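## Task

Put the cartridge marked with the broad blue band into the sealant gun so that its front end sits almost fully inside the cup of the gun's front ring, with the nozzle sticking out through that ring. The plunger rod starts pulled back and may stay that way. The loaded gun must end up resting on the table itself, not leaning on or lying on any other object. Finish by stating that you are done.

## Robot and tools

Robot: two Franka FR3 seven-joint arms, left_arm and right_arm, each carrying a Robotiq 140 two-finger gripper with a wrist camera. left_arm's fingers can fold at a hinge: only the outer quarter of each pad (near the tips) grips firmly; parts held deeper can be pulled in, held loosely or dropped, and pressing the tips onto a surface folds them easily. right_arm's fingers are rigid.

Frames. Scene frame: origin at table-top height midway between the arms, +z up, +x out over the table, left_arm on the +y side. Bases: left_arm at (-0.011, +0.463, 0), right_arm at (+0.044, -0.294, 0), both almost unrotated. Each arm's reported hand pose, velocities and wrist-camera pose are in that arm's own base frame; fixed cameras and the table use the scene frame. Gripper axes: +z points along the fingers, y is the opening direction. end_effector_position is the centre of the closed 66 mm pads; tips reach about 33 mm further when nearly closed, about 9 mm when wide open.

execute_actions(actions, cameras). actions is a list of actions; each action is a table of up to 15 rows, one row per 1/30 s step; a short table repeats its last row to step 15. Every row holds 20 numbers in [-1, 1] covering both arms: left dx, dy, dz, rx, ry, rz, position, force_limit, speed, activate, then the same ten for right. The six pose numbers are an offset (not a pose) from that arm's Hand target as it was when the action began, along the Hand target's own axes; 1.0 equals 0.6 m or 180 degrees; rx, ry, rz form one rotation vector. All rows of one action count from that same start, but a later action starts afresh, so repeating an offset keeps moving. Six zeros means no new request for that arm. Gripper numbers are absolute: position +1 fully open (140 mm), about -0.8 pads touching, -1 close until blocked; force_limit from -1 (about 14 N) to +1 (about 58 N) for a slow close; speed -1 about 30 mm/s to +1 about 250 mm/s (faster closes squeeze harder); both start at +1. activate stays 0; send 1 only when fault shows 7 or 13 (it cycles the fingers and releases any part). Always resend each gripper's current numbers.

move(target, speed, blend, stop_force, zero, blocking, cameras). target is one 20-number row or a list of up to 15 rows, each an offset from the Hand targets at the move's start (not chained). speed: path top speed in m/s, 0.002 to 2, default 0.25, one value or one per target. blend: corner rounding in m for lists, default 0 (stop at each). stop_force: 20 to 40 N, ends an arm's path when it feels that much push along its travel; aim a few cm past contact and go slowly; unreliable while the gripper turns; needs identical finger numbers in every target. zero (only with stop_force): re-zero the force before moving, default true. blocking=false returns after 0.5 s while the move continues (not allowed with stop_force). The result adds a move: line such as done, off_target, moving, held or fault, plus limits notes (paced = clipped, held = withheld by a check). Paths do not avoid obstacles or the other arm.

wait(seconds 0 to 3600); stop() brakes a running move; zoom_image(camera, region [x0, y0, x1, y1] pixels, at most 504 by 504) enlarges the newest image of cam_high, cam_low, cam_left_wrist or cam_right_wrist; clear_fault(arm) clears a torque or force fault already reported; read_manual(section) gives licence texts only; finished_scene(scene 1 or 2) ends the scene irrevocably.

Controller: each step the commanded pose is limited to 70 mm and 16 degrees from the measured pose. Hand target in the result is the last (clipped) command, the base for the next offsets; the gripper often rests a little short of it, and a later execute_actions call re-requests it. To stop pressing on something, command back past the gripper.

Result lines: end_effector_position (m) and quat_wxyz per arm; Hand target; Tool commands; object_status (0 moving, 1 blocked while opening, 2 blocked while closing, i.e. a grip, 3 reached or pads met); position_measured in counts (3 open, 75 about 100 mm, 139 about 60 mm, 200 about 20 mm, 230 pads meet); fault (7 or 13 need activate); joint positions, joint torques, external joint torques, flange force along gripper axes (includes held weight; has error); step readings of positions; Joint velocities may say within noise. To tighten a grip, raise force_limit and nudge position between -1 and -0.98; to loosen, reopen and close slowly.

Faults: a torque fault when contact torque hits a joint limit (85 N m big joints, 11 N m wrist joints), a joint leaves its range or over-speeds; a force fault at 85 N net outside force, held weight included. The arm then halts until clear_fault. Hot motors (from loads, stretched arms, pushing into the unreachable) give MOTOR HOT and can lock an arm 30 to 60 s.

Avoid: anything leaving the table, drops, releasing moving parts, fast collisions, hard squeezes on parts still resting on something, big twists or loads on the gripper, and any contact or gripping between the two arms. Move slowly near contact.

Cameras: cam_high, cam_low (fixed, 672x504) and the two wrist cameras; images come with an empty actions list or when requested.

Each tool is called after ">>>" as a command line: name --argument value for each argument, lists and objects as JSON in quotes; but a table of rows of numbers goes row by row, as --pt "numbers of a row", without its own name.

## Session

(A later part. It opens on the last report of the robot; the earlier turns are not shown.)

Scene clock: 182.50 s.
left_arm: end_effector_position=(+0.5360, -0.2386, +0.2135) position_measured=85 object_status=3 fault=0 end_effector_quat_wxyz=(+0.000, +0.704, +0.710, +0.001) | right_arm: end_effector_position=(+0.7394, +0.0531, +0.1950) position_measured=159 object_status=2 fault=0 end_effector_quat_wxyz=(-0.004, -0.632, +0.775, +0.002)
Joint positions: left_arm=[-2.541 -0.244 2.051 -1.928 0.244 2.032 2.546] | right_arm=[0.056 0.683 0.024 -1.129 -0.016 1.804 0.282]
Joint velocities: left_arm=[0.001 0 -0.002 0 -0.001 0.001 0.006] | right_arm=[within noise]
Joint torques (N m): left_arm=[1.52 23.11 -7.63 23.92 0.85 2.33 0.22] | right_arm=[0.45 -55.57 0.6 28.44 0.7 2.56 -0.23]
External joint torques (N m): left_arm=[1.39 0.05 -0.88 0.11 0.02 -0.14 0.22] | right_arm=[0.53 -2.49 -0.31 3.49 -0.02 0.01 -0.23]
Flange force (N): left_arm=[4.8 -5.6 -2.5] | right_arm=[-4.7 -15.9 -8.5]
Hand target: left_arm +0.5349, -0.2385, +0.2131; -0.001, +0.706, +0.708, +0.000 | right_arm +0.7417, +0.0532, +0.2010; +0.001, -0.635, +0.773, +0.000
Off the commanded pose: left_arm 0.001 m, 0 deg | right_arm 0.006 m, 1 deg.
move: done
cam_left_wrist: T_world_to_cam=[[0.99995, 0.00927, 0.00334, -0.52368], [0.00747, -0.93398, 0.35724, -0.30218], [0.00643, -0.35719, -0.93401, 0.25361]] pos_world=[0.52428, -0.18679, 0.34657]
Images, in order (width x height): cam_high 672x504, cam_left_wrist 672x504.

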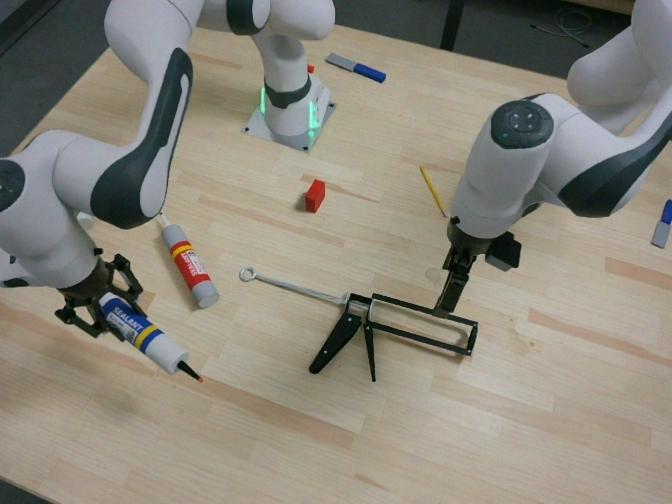

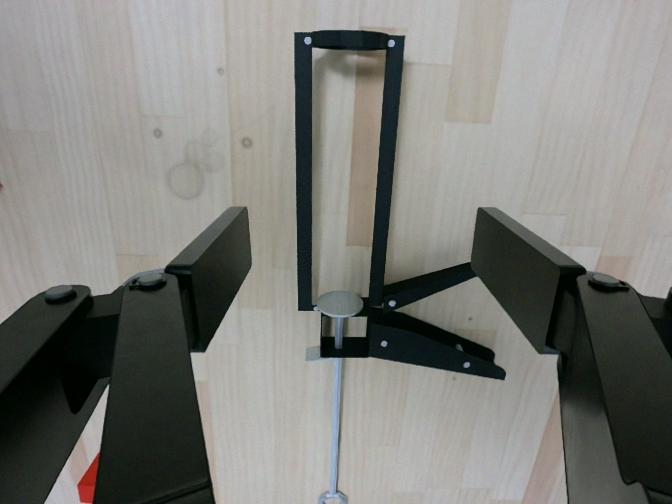

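>>> move --pt "0.1875 0.0018 0.15 0 -0.1111 0.006 0.35 0 0 0 0 0 0 0 0 0 -1 0 -1 0" --pt "0.1542 0.0018 0.2795 0 -0.1111 0.006 0.35 0 0 0 0 0 0 0 0 0 -1 0 -1 0" --speed 0.15 --cameras '["cam_left_wrist","cam_high"]'

Scene clock: 198.43 s.
left_arm: end_effector_position=(+0.5338, -0.1461, +0.0446) position_measured=85 object_status=3 fault=0 end_effector_quat_wxyz=(+0.121, +0.704, +0.688, -0.124) | right_arm: end_effector_position=(+0.7394, +0.0531, +0.1950) position_measured=159 object_status=2 fault=0 end_effector_quat_wxyz=(-0.004, -0.632, +0.775, +0.002)
Joint positions: left_arm=[-2.215 -0.531 2.098 -2.266 0.19 2.555 2.958] | right_arm=[0.056 0.683 0.024 -1.129 -0.016 1.804 0.282]
Joint velocities: left_arm=[-0.001 0.001 0.001 0 0 0.004 -0.005] | right_arm=[within noise]
Joint torques (N m): left_arm=[0.5 26.37 -13.64 18.64 0.8 2.82 -0.16] | right_arm=[0.36 -55.58 0.69 28.45 0.72 2.58 -0.25]
External joint torques (N m): left_arm=[0.29 0.26 -0.41 1.16 0.04 0.33 -0.15] | right_arm=[0.43 -2.56 -0.23 3.56 -0.01 0.04 -0.25]
Flange force (N): left_arm=[-0.4 1.5 -1.6] | right_arm=[-4.6 -16.1 -8.6]
Hand target: left_arm +0.5357, -0.1458, +0.0455; +0.122, +0.702, +0.691, -0.122 | right_arm +0.7417, +0.0532, +0.2010; +0.001, -0.635, +0.773, +0.000
Off the commanded pose: left_arm 0.002 m, 0 deg | right_arm 0.006 m, 1 deg.
move: done
cam_left_wrist: T_world_to_cam=[[0.99978, -0.02113, 0.00088, -0.52608], [-0.01653, -0.75478, 0.65577, -0.12984], [-0.0132, -0.65564, -0.75496, 0.0878]] pos_world=[0.52497, -0.05155, 0.1519]
Images, in order (width x height): cam_high 672x504, cam_left_wrist 672x504.

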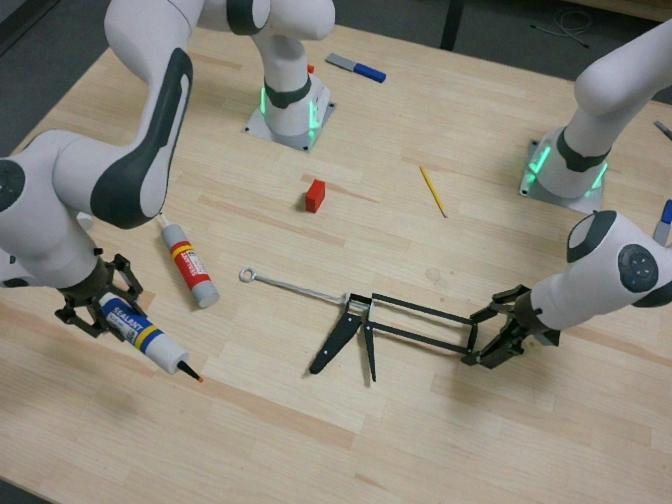

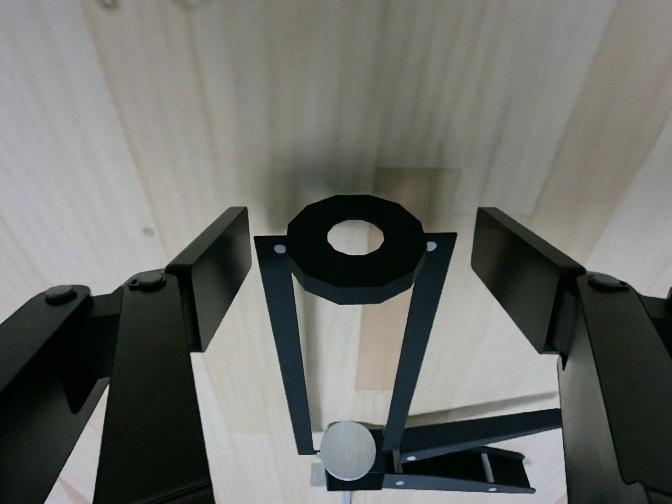

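>>> move --target '[0,-0.003,0,0,0,0,-1,-0.1,-1,0,0,0,0,0,0,0,-1,0,-1,0]' --cameras '["cam_left_wrist"]'

Scene clock: 201.63 s.
left_arm: end_effector_position=(+0.5328, -0.1459, +0.0444) position_measured=110 object_status=0 fault=0 end_effector_quat_wxyz=(+0.122, +0.704, +0.689, -0.124) | right_arm: end_effector_position=(+0.7394, +0.0531, +0.1950) position_measured=159 object_status=2 fault=0 end_effector_quat_wxyz=(-0.004, -0.632, +0.775, +0.002)
Joint positions: left_arm=[-2.212 -0.53 2.095 -2.27 0.19 2.558 2.957] | right_arm=[0.056 0.683 0.024 -1.129 -0.016 1.804 0.282]
Joint torques (N m): left_arm=[1.37 26.73 -14.5 17.74 0.7 2.87 -0.13] | right_arm=[0.4 -55.57 0.65 28.42 0.7 2.57 -0.21]
External joint torques (N m): left_arm=[1.35 0.68 -1.12 0.27 -0.07 0.36 -0.12] | right_arm=[0.45 -2.72 -0.27 3.6 -0.03 0.04 -0.21]
Flange force (N): left_arm=[0.4 -7.6 -7.9] | right_arm=[-4.6 -15.6 -8.7]
Hand target: left_arm +0.5339, -0.1457, +0.0455; +0.122, +0.702, +0.691, -0.122 | right_arm +0.7417, +0.0532, +0.2010; +0.001, -0.635, +0.773, +0.000
Off the commanded pose: left_arm 0.002 m, 0 deg | right_arm 0.006 m, 1 deg.
move: done
cam_left_wrist: T_world_to_cam=[[0.99981, -0.01959, 0.00113, -0.52485], [-0.01553, -0.75496, 0.65558, -0.13008], [-0.01199, -0.65548, -0.75512, 0.08717]] pos_world=[0.52377, -0.05135, 0.15169]

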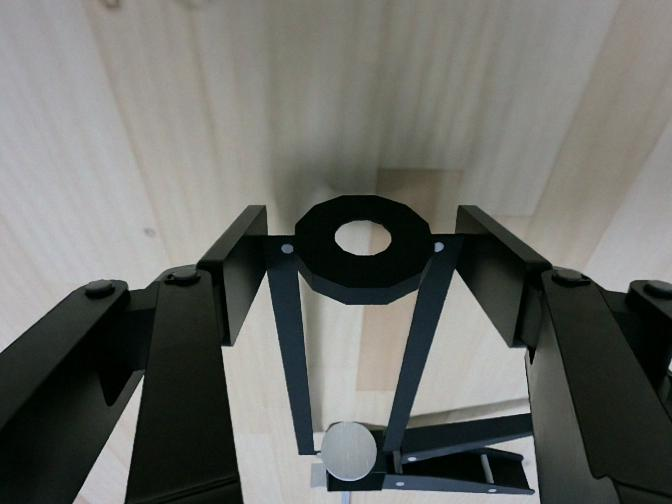

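>>> move --target '[0,0,0,0,0,0,-1,-0.1,-1,0,-0.5236,0.591,0.0667,0,0,-0.0722,-1,0,-1,0]' --speed 0.2 --cameras '["all"]'

Scene clock: 215.73 s.
left_arm: end_effector_position=(+0.5328, -0.1459, +0.0444) position_measured=110 object_status=2 fault=0 end_effector_quat_wxyz=(+0.122, +0.704, +0.689, -0.124) | right_arm: end_effector_position=(+0.4520, +0.4278, +0.1567) position_measured=159 object_status=2 fault=0 end_effector_quat_wxyz=(+0.005, +0.720, -0.693, -0.001)
Joint positions: left_arm=[-2.212 -0.53 2.095 -2.27 0.19 2.558 2.957] | right_arm=[0.612 0.293 0.157 -1.847 -0.051 2.125 0.752]
Joint velocities: left_arm=[within noise] | right_arm=[0.001 -0.001 0.001 0 0 -0.001 0.008]
Joint torques (N m): left_arm=[1.42 26.78 -14.5 17.79 0.72 2.87 -0.12] | right_arm=[1.06 -42.88 0.84 27.14 0.28 2.96 0.34]
External joint torques (N m): left_arm=[1.32 0.69 -1.18 0.3 -0.05 0.36 -0.11] | right_arm=[1.17 -2.05 -0.81 3.32 -0.36 0.47 0.33]
Flange force (N): left_arm=[0.3 -7.5 -7.9] | right_arm=[-6.4 -5.2 -4.8]
Hand target: left_arm +0.5339, -0.1457, +0.0455; +0.122, +0.702, +0.691, -0.122 | right_arm +0.4551, +0.4304, +0.1607; -0.001, +0.718, -0.696, +0.000
Off the commanded pose: left_arm 0.002 m, 0 deg | right_arm 0.006 m, 1 deg.
move: off_target (right_arm)
cam_left_wrist: T_world_to_cam=[[0.99981, -0.01959, 0.00113, -0.52485], [-0.01553, -0.75496, 0.65558, -0.13008], [-0.01199, -0.65548, -0.75512, 0.08717]] pos_world=[0.52377, -0.05135, 0.15169]
cam_right_wrist: T_world_to_cam=[[-0.99847, -0.04421, 0.03321, 0.46866], [-0.03, 0.93762, 0.34637, -0.442], [-0.04645, 0.34484, -0.93751, 0.16849]] pos_world=[0.46251, 0.37705, 0.2955]

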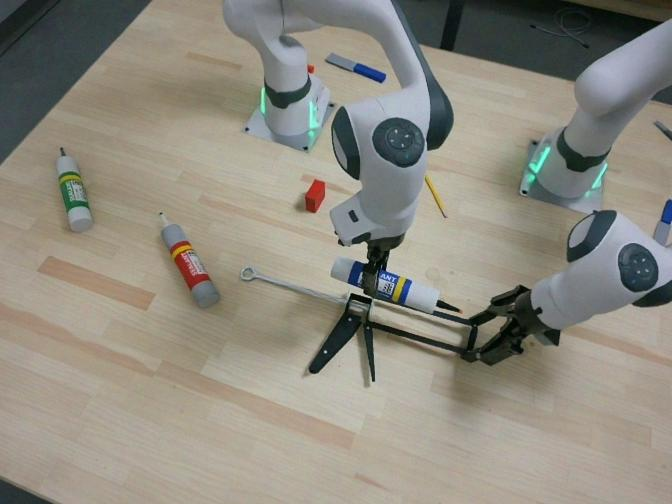

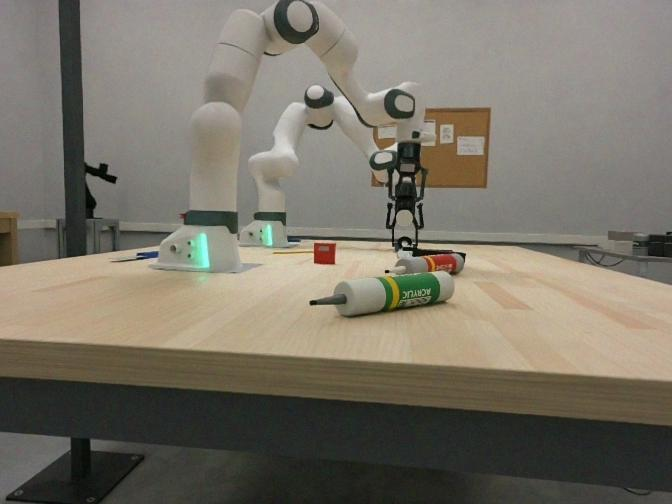

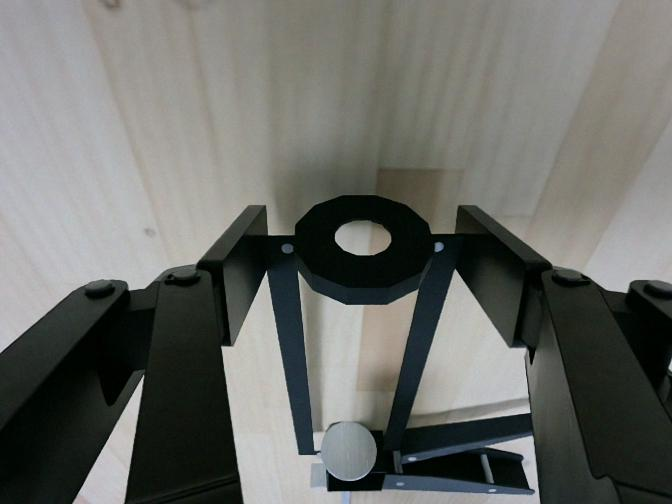

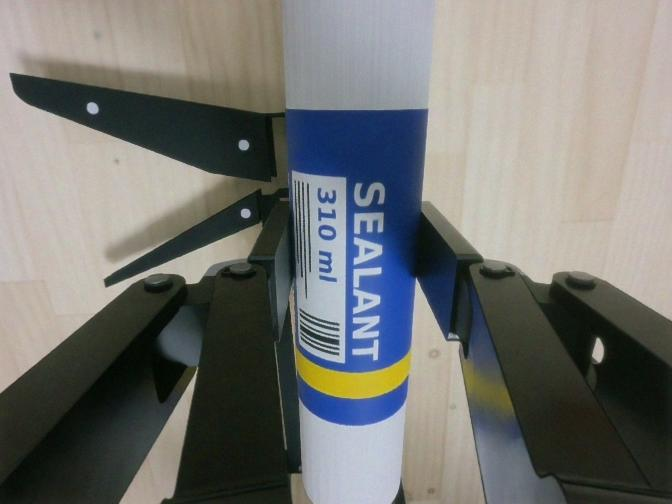

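>>> zoom_image --camera "cam_high" --region '[320, 240, 500, 380]'

>>> zoom_image --camera "cam_left_wrist" --region '[260, 180, 460, 320]'

Scaled by 2.800.

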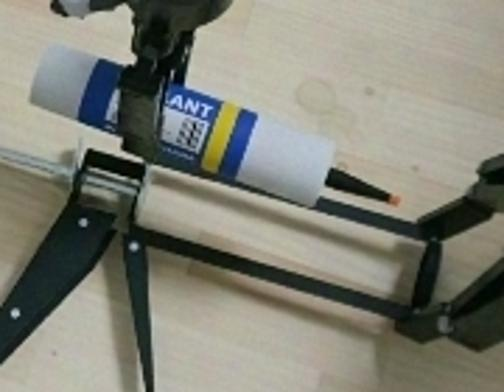

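Scaled by 2.520.

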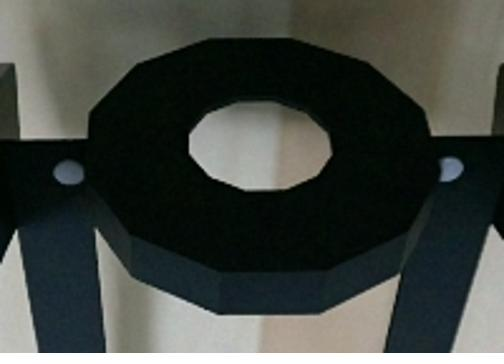

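>>> move --target '[0,0,0,0,0,0,-1,-0.1,-1,0,-0.0163,0.0003,0.065,0,0.0722,0,-1,0,-1,0]' --speed 0.1 --cameras '["cam_high","cam_left_wrist","cam_low"]'

>>> zoom_image --camera "cam_left_wrist" --region '[260, 180, 460, 504]'

>>> zoom_image --camera "cam_high" --region '[320, 240, 500, 380]'

Scene clock: 258.00 s.
left_arm: end_effector_position=(+0.5328, -0.1459, +0.0444) position_measured=110 object_status=2 fault=0 end_effector_quat_wxyz=(+0.122, +0.704, +0.689, -0.124) | right_arm: end_effector_position=(+0.4530, +0.4389, +0.1182) position_measured=159 object_status=2 fault=0 end_effector_quat_wxyz=(+0.081, +0.716, -0.689, +0.080)
Joint positions: left_arm=[-2.212 -0.53 2.095 -2.27 0.19 2.558 2.957] | right_arm=[0.777 0.502 0.075 -1.608 -0.202 1.931 0.894]
Joint velocities: left_arm=[within noise] | right_arm=[0.001 0 -0.001 0.001 -0.002 -0.002 0.006]
Joint torques (N m): left_arm=[1.38 26.76 -14.47 17.78 0.71 2.87 -0.13] | right_arm=[1.27 -48.97 0.24 26.59 0.2 1.77 0.25]
External joint torques (N m): left_arm=[1.25 0.76 -1.2 0.3 -0.05 0.37 -0.12] | right_arm=[1.33 -1.91 -1.16 3.1 -0.24 -0.19 0.24]
Flange force (N): left_arm=[0.2 -7.5 -7.9] | right_arm=[-7.1 -6.2 -6.9]
Hand target: left_arm +0.5339, -0.1457, +0.0455; +0.122, +0.702, +0.691, -0.122 | right_arm +0.4547, +0.4402, +0.1217; +0.078, +0.713, -0.692, +0.082
Off the commanded pose: left_arm 0.002 m, 0 deg | right_arm 0.004 m, 1 deg.
move: off_target (right_arm)
cam_left_wrist: T_world_to_cam=[[0.99981, -0.01959, 0.00113, -0.52485], [-0.01553, -0.75496, 0.65558, -0.13008], [-0.01199, -0.65548, -0.75512, 0.08717]] pos_world=[0.52377, -0.05135, 0.15169]
Images, in order (width x height): cam_high 672x504, cam_low 672x504, cam_left_wrist 672x504.

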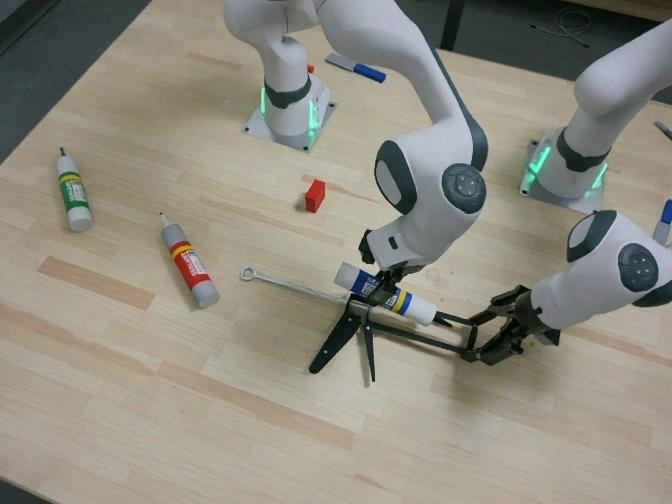

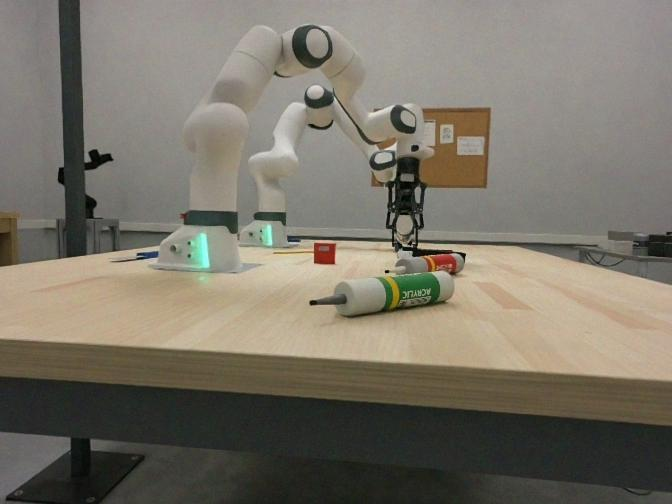

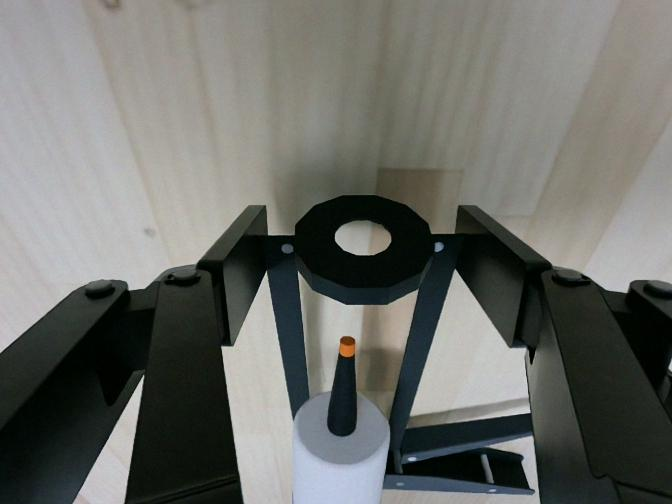

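Scaled by 1.556.

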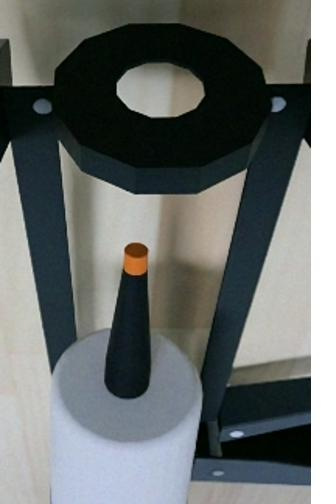

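Scaled by 2.800.

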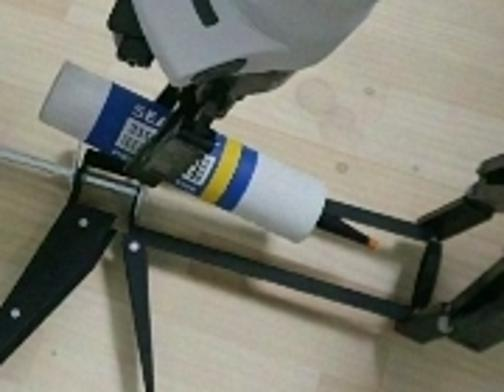

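>>> move --target '[0,0,0,0,0,0,-1,-0.1,-1,0,-0.0583,-0.0117,0,0,0,0,-1,0,-1,0]' --speed 0.06 --cameras '["cam_high","cam_left_wrist"]'

>>> zoom_image --camera "cam_left_wrist" --region '[260, 180, 460, 504]'

>>> zoom_image --camera "cam_high" --region '[320, 240, 500, 380]'

Scene clock: 276.50 s.
left_arm: end_effector_position=(+0.5328, -0.1459, +0.0444) position_measured=110 object_status=2 fault=0 end_effector_quat_wxyz=(+0.122, +0.704, +0.689, -0.124) | right_arm: end_effector_position=(+0.4596, +0.4730, +0.1104) position_measured=159 object_status=2 fault=0 end_effector_quat_wxyz=(+0.081, +0.716, -0.688, +0.081)
Joint positions: left_arm=[-2.212 -0.53 2.095 -2.27 0.19 2.558 2.957] | right_arm=[0.811 0.61 0.073 -1.452 -0.202 1.881 0.913]
Joint velocities: left_arm=[within noise] | right_arm=[0 0 -0.002 -0.001 0 -0.004 0.003]
Joint torques (N m): left_arm=[1.43 26.73 -14.49 17.74 0.72 2.87 -0.15] | right_arm=[0.9 -51.91 0.44 26.84 0.28 1.77 0.33]
External joint torques (N m): left_arm=[1.42 0.74 -1.16 0.34 -0.05 0.37 -0.14] | right_arm=[0.97 -1.79 -1.13 3.09 -0.16 -0.18 0.32]
Flange force (N): left_arm=[0.4 -7.7 -8.2] | right_arm=[-8.6 -7.4 -7.1]
Hand target: left_arm +0.5339, -0.1457, +0.0455; +0.122, +0.702, +0.691, -0.122 | right_arm +0.4607, +0.4745, +0.1139; +0.078, +0.713, -0.692, +0.082
Off the commanded pose: left_arm 0.002 m, 0 deg | right_arm 0.004 m, 1 deg.
move: off_target (right_arm)
cam_left_wrist: T_world_to_cam=[[0.99981, -0.01959, 0.00113, -0.52485], [-0.01553, -0.75496, 0.65558, -0.13008], [-0.01199, -0.65548, -0.75512, 0.08717]] pos_world=[0.52377, -0.05135, 0.15169]

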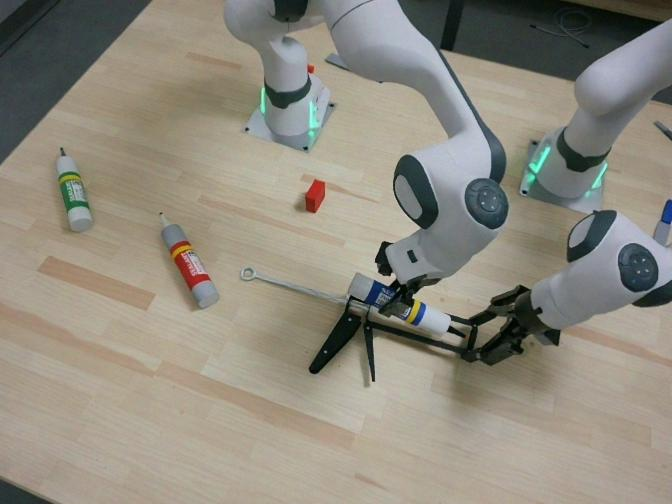

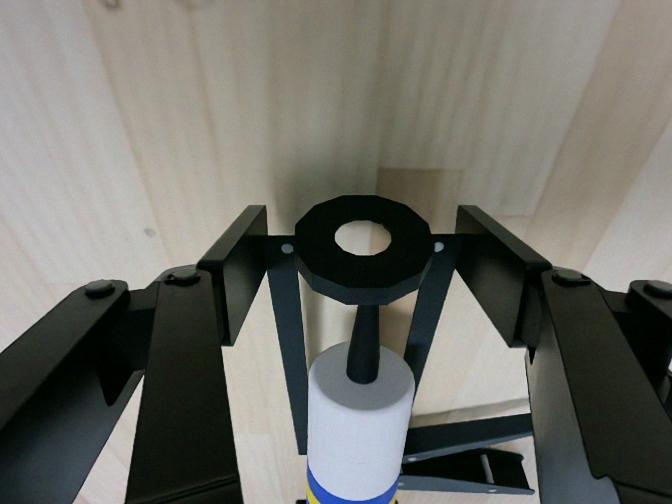

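Scaled by 1.556.

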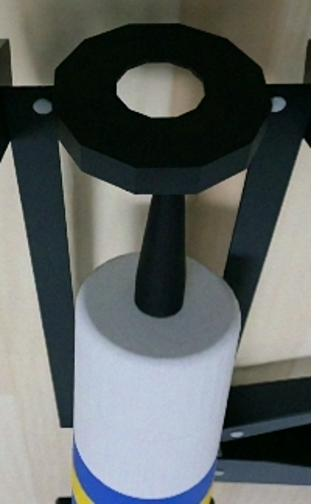

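Scaled by 2.800.

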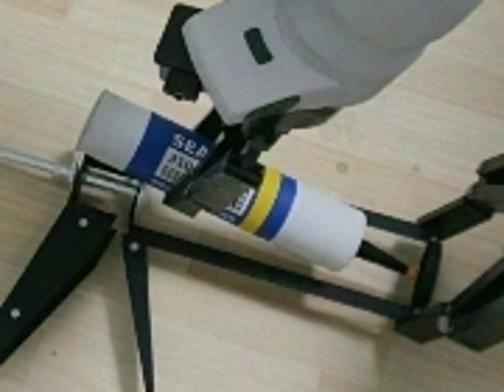

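>>> move --target '[0,0,0,0,0,0,-1,-0.1,-1,0,-0.0417,-0.0047,0,0,0,-0.011,-1,0,-1,0]' --speed 0.04 --stop_force 20 --cameras '["cam_high","cam_left_wrist"]'

>>> zoom_image --camera "cam_left_wrist" --region '[260, 180, 460, 504]'

>>> zoom_image --camera "cam_high" --region '[320, 240, 500, 380]'

Scene clock: 292.23 s.
left_arm: end_effector_position=(+0.5328, -0.1459, +0.0444) position_measured=110 object_status=2 fault=0 end_effector_quat_wxyz=(+0.122, +0.704, +0.689, -0.124) | right_arm: end_effector_position=(+0.4614, +0.4972, +0.1045) position_measured=159 object_status=2 fault=0 end_effector_quat_wxyz=(+0.082, +0.722, -0.682, +0.079)
Joint positions: left_arm=[-2.212 -0.53 2.095 -2.27 0.19 2.558 2.957] | right_arm=[0.829 0.691 0.08 -1.332 -0.202 1.837 0.91]
Joint torques (N m): left_arm=[1.42 26.77 -14.49 17.77 0.71 2.87 -0.12] | right_arm=[0.7 -53.88 1.3 27.16 -0.17 1.8 -0.27]
External joint torques (N m): left_arm=[1.41 0.74 -1.1 0.31 -0.06 0.36 -0.11] | right_arm=[0.68 -1.83 -0.59 3.28 -0.61 -0.15 -0.28]
Flange force (N): left_arm=[0.5 -7.7 -8.1] | right_arm=[-10.0 -10.0 -7.8]
Hand target: left_arm +0.5339, -0.1457, +0.0455; +0.122, +0.702, +0.691, -0.122 | right_arm +0.4627, +0.4989, +0.1083; +0.080, +0.725, -0.679, +0.080
Off the commanded pose: left_arm 0.002 m, 0 deg | right_arm 0.004 m, 1 deg.
move: off_target (right_arm)
cam_left_wrist: T_world_to_cam=[[0.99981, -0.01959, 0.00113, -0.52485], [-0.01553, -0.75496, 0.65558, -0.13008], [-0.01199, -0.65548, -0.75512, 0.08717]] pos_world=[0.52377, -0.05135, 0.15169]

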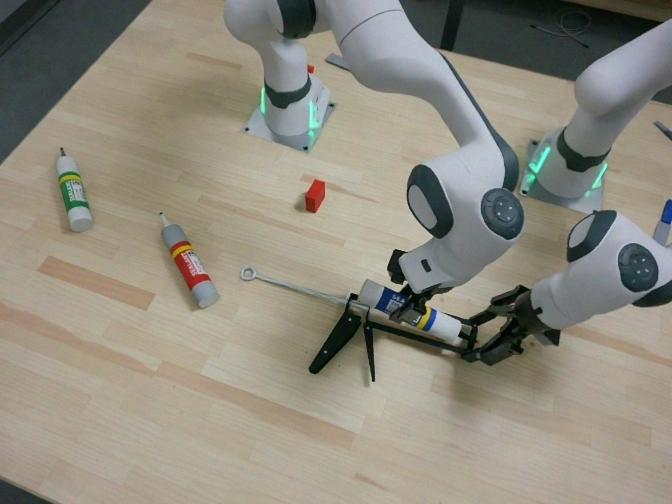

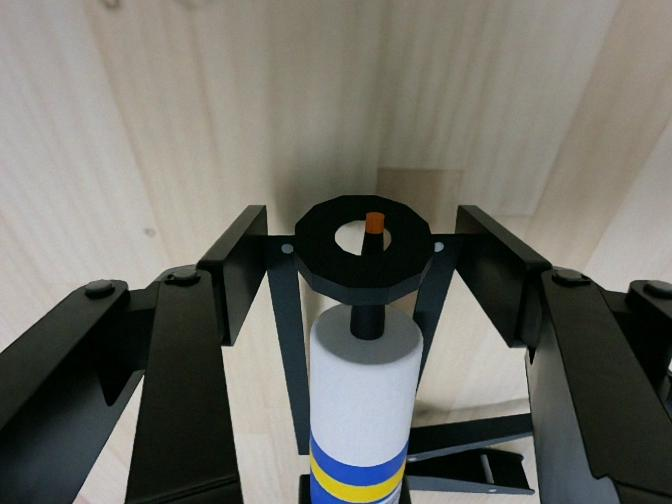

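Scaled by 1.556.

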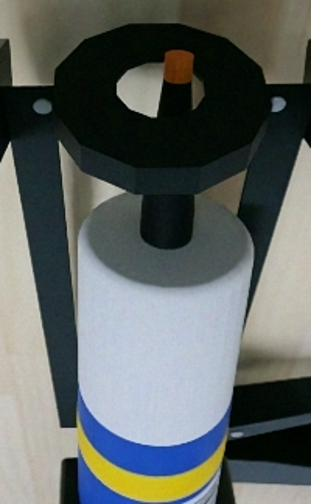

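Scaled by 2.800.

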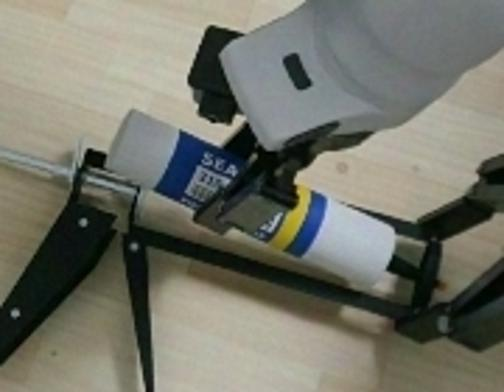

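>>> move --target '[0,0,0,0,0,0,-1,-0.1,-1,0,-0.045,0.0042,0,0,0,0,-1,0,-1,0]' --speed 0.04 --stop_force 20 --cameras '["cam_high","cam_left_wrist"]'

>>> zoom_image --camera "cam_left_wrist" --region '[260, 180, 460, 380]'

>>> zoom_image --camera "cam_high" --region '[320, 240, 500, 380]'

Scene clock: 300.53 s.
left_arm: end_effector_position=(+0.5327, -0.1459, +0.0443) position_measured=110 object_status=2 fault=0 end_effector_quat_wxyz=(+0.122, +0.704, +0.689, -0.124) | right_arm: end_effector_position=(+0.4577, +0.5231, +0.0985) position_measured=159 object_status=2 fault=0 end_effector_quat_wxyz=(+0.083, +0.727, -0.676, +0.080)
Joint positions: left_arm=[-2.212 -0.53 2.095 -2.27 0.19 2.558 2.957] | right_arm=[0.861 0.771 0.079 -1.21 -0.202 1.792 0.913]
Joint torques (N m): left_arm=[1.37 26.75 -14.45 17.87 0.8 2.85 -0.12] | right_arm=[1.05 -55.68 0.92 27.19 0.26 1.8 0.28]
External joint torques (N m): left_arm=[1.35 0.79 -1.12 0.48 0.04 0.36 -0.11] | right_arm=[0.82 -1.49 -1.17 3 -0.2 -0.17 0.27]
Flange force (N): left_arm=[0.4 -6.9 -7.9] | right_arm=[-12.1 -10.5 -7.7]
Hand target: left_arm +0.5339, -0.1457, +0.0455; +0.122, +0.702, +0.691, -0.122 | right_arm +0.4585, +0.5250, +0.1022; +0.080, +0.725, -0.679, +0.080
Off the commanded pose: left_arm 0.002 m, 0 deg | right_arm 0.004 m, 1 deg.
move: off_target (right_arm)
cam_left_wrist: T_world_to_cam=[[0.99981, -0.01965, 0.00091, -0.52472], [-0.01543, -0.75496, 0.65558, -0.13007], [-0.01219, -0.65547, -0.75512, 0.0872]] pos_world=[0.52367, -0.05135, 0.1516]

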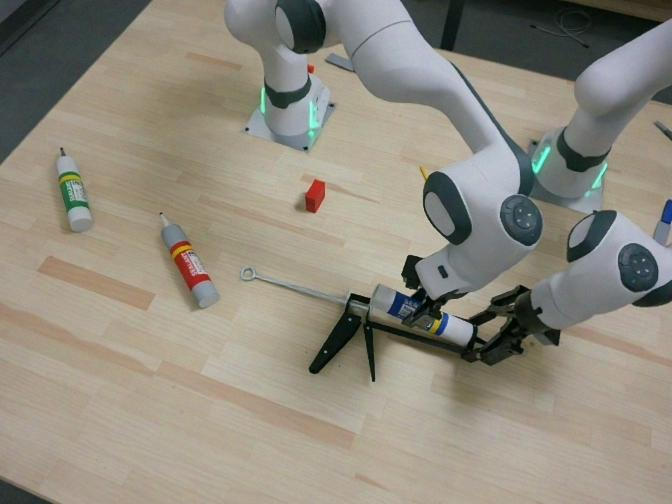

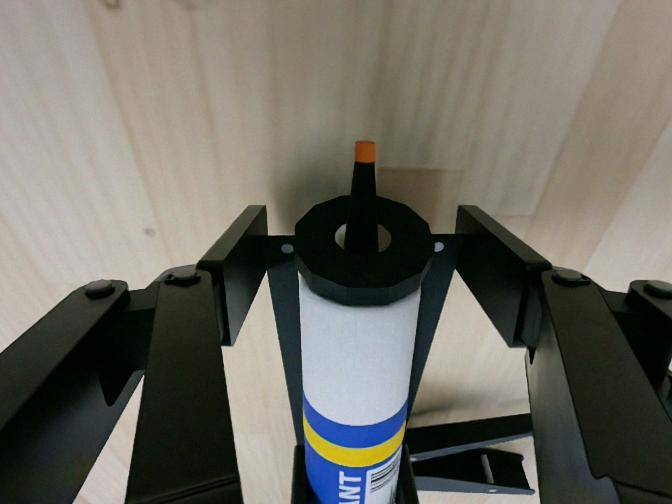

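Scaled by 2.520.

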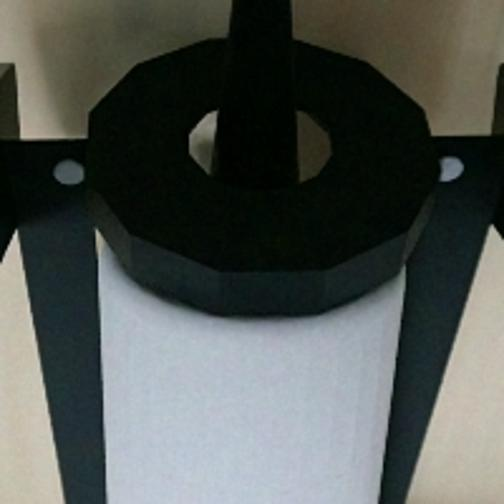

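Scaled by 2.800.

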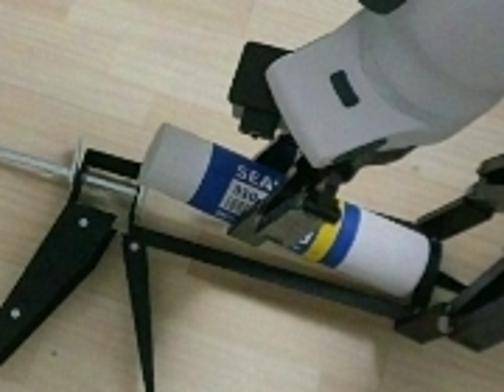

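>>> zoom_image --camera "cam_high" --region '[335, 270, 415, 340]'

>>> zoom_image --camera "cam_high" --region '[430, 300, 500, 370]'

Scaled by 6.300.

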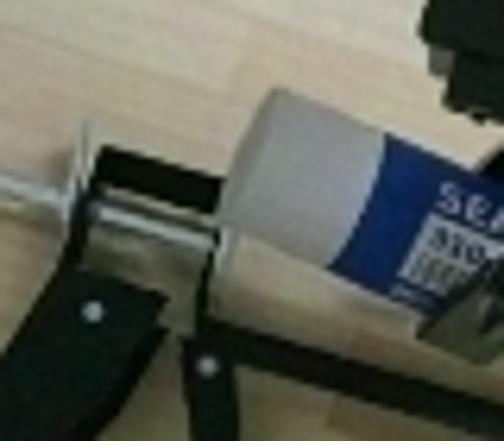

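Scaled by 7.200.

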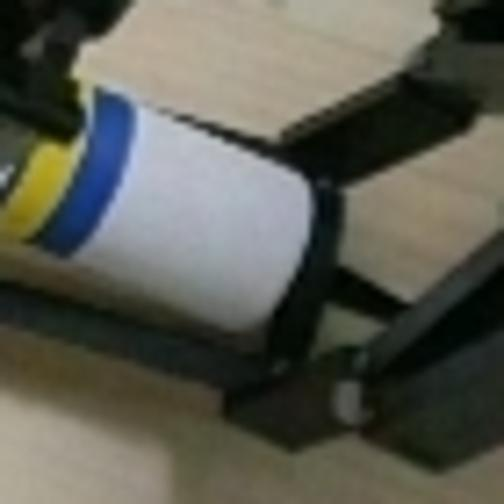

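>>> move --target '[0,0,0,0,0,0,-1,-0.1,-1,0,-0.0167,-0.002,0.0017,0,0,0,-1,0,-1,0]' --speed 0.03 --stop_force 20 --cameras '["cam_high","cam_left_wrist"]'

>>> zoom_image --camera "cam_left_wrist" --region '[260, 180, 460, 380]'

>>> zoom_image --camera "cam_high" --region '[335, 270, 415, 340]'

>>> zoom_image --camera "cam_high" --region '[430, 300, 500, 370]'

Scene clock: 324.33 s.
left_arm: end_effector_position=(+0.5332, -0.1443, +0.0443) position_measured=110 object_status=2 fault=0 end_effector_quat_wxyz=(+0.121, +0.703, +0.690, -0.123) | right_arm: end_effector_position=(+0.4585, +0.5313, +0.0940) position_measured=159 object_status=2 fault=0 end_effector_quat_wxyz=(+0.084, +0.727, -0.676, +0.081)
Joint positions: left_arm=[-2.21 -0.529 2.096 -2.27 0.19 2.558 2.957] | right_arm=[0.872 0.812 0.076 -1.151 -0.202 1.77 0.916]
Joint torques (N m): left_arm=[0.21 26.27 -14.88 17.86 0.63 2.88 -0.13] | right_arm=[0.91 -57.22 1.16 27.79 0.57 1.89 0.33]
External joint torques (N m): left_arm=[0.24 0.2 -1.45 0.31 -0.14 0.36 -0.12] | right_arm=[0.9 -2.48 -0.75 3.72 0.14 -0.04 0.32]
Flange force (N): left_arm=[-1.0 -4.2 -4.7] | right_arm=[-13.6 -11.6 -9.7]
Hand target: left_arm +0.5339, -0.1457, +0.0455; +0.122, +0.702, +0.691, -0.122 | right_arm +0.4590, +0.5346, +0.0990; +0.080, +0.725, -0.679, +0.080
Off the commanded pose: left_arm 0.002 m, 0 deg | right_arm 0.006 m, 1 deg.
move: off_target (right_arm)
cam_left_wrist: T_world_to_cam=[[0.99986, -0.0169, 0.00118, -0.52482], [-0.01354, -0.7555, 0.65501, -0.12986], [-0.01018, -0.65494, -0.75562, 0.08737]] pos_world=[0.52387, -0.04976, 0.15169]

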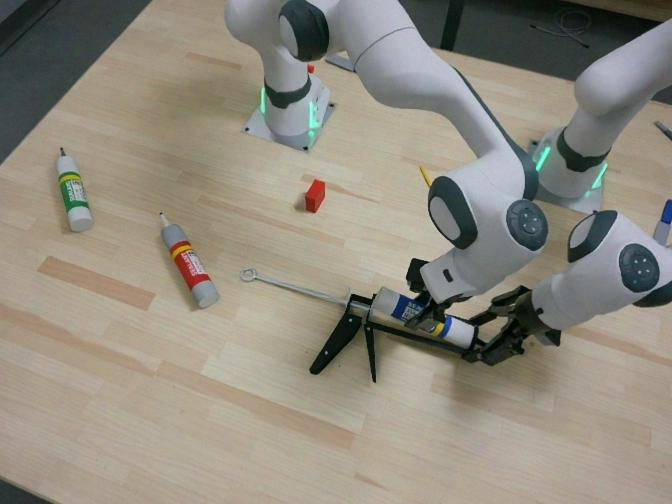

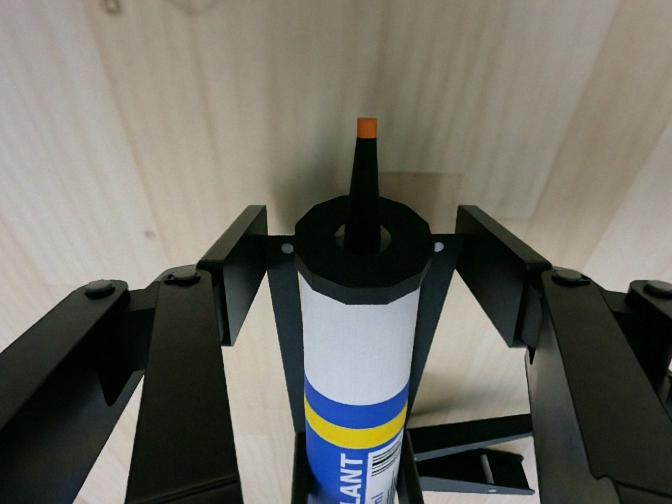

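Scaled by 2.520.

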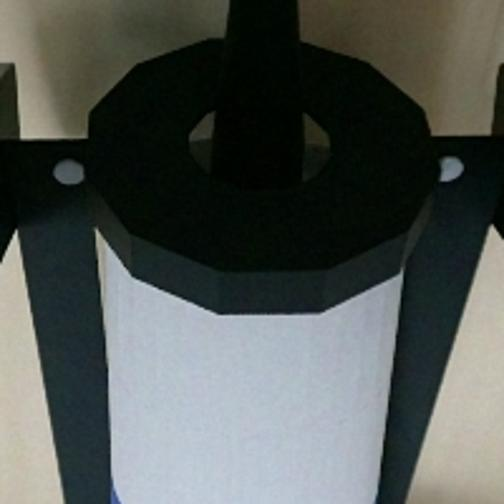

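Scaled by 6.300.

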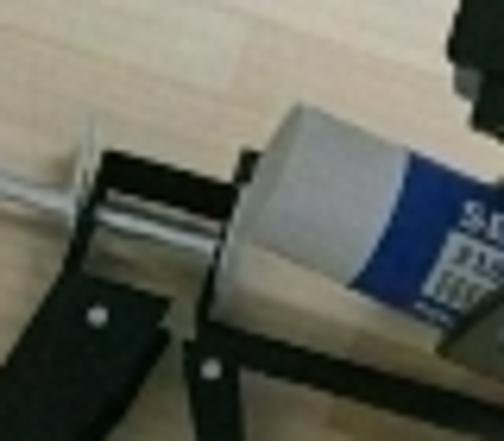

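Scaled by 7.200.

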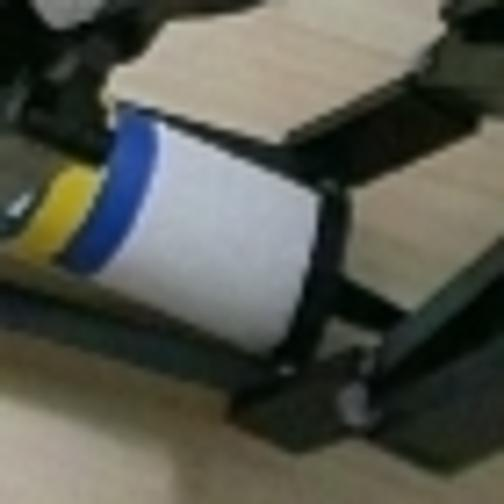

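>>> move --pt "0 0 0 0 0 0 -1 -0.1 -1 0 -0.0009 0 0.0041 0 0 0 -1 0 -1 0" --pt "0 0 0 0 0 0 -1 -0.1 -1 0 -0.0074 0 0.0026 0 0 0 -1 0 -1 0" --speed 0.02 --cameras '["cam_high","cam_left_wrist"]'

>>> zoom_image --camera "cam_left_wrist" --region '[260, 180, 460, 380]'

>>> zoom_image --camera "cam_high" --region '[335, 270, 415, 340]'

>>> zoom_image --camera "cam_high" --region '[430, 300, 500, 370]'

Scene clock: 352.67 s.
left_arm: end_effector_position=(+0.5332, -0.1442, +0.0443) position_measured=110 object_status=2 fault=0 end_effector_quat_wxyz=(+0.121, +0.703, +0.690, -0.123) | right_arm: end_effector_position=(+0.4591, +0.5339, +0.0920) position_measured=159 object_status=2 fault=0 end_effector_quat_wxyz=(+0.085, +0.727, -0.677, +0.081)
Joint positions: left_arm=[-2.21 -0.529 2.096 -2.27 0.19 2.558 2.957] | right_arm=[0.875 0.828 0.076 -1.129 -0.202 1.762 0.918]
Joint torques (N m): left_arm=[0.08 26.23 -15.09 17.92 0.56 3.03 -0.15] | right_arm=[1.92 -57.03 1.79 27.48 0.54 2.26 0.35]
External joint torques (N m): left_arm=[0.03 0.18 -1.76 0.43 -0.21 0.52 -0.14] | right_arm=[2 -1.87 -0.07 3.35 0.11 0.33 0.34]
Flange force (N): left_arm=[-1.5 -4.1 -4.7] | right_arm=[-14.6 -10.3 -8.3]
Hand target: left_arm +0.5339, -0.1457, +0.0455; +0.122, +0.702, +0.691, -0.122 | right_arm +0.4588, +0.5386, +0.0965; +0.080, +0.725, -0.679, +0.080
Off the commanded pose: left_arm 0.002 m, 0 deg | right_arm 0.006 m, 1 deg.
move: off_target (right_arm)
cam_left_wrist: T_world_to_cam=[[0.99986, -0.01683, 0.00111, -0.5248], [-0.01344, -0.7555, 0.65501, -0.12991], [-0.01018, -0.65493, -0.75562, 0.08737]] pos_world=[0.52387, -0.04976, 0.15169]

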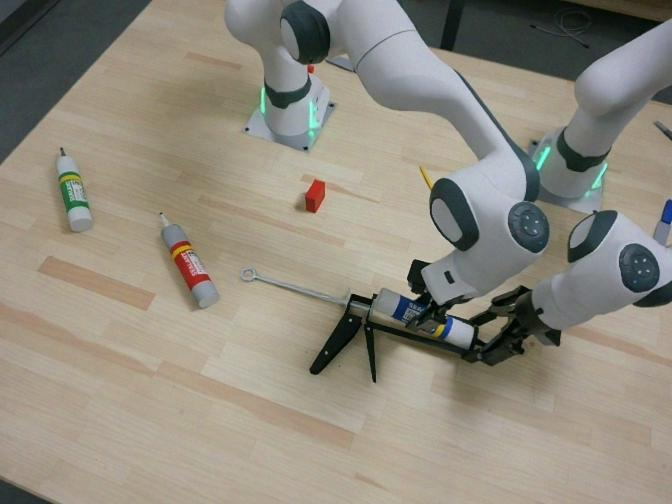

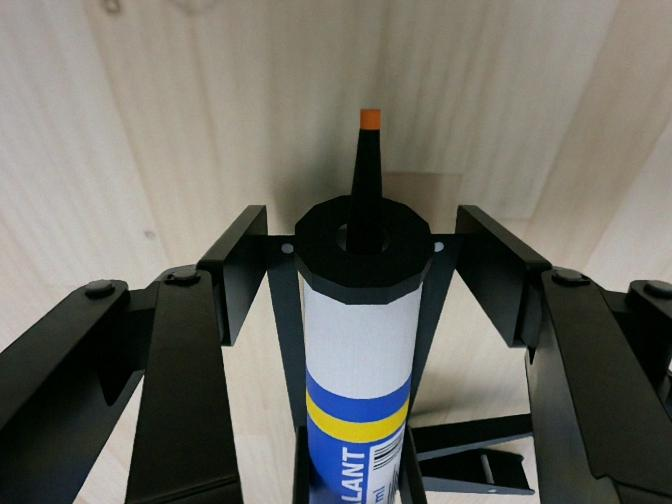

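Scaled by 2.520.

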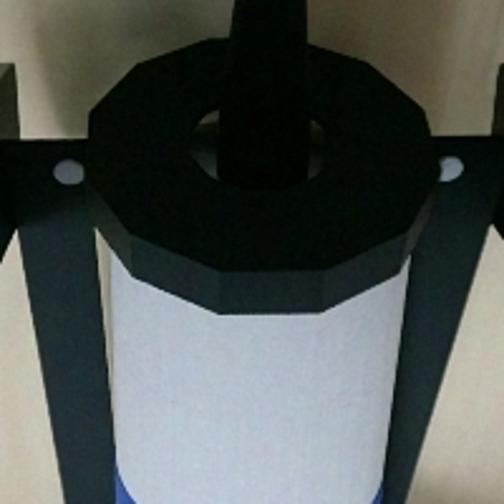

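Scaled by 6.300.

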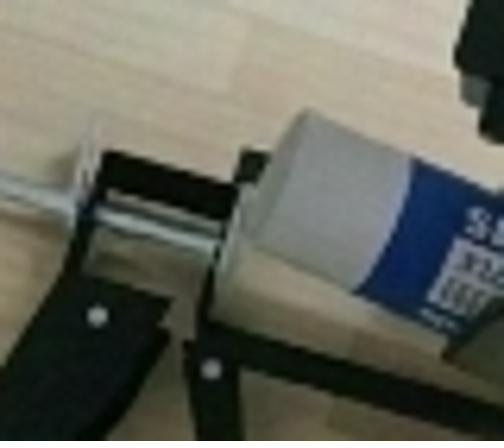

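Scaled by 7.200.

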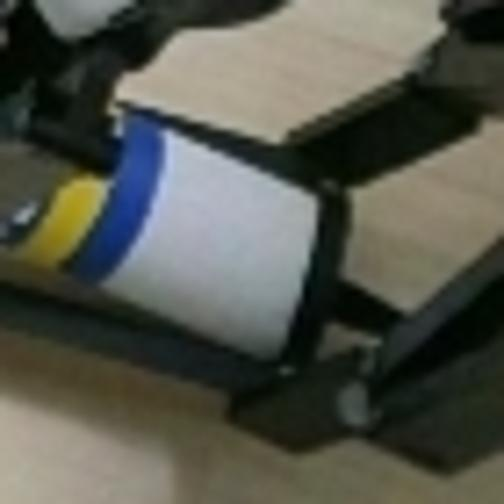

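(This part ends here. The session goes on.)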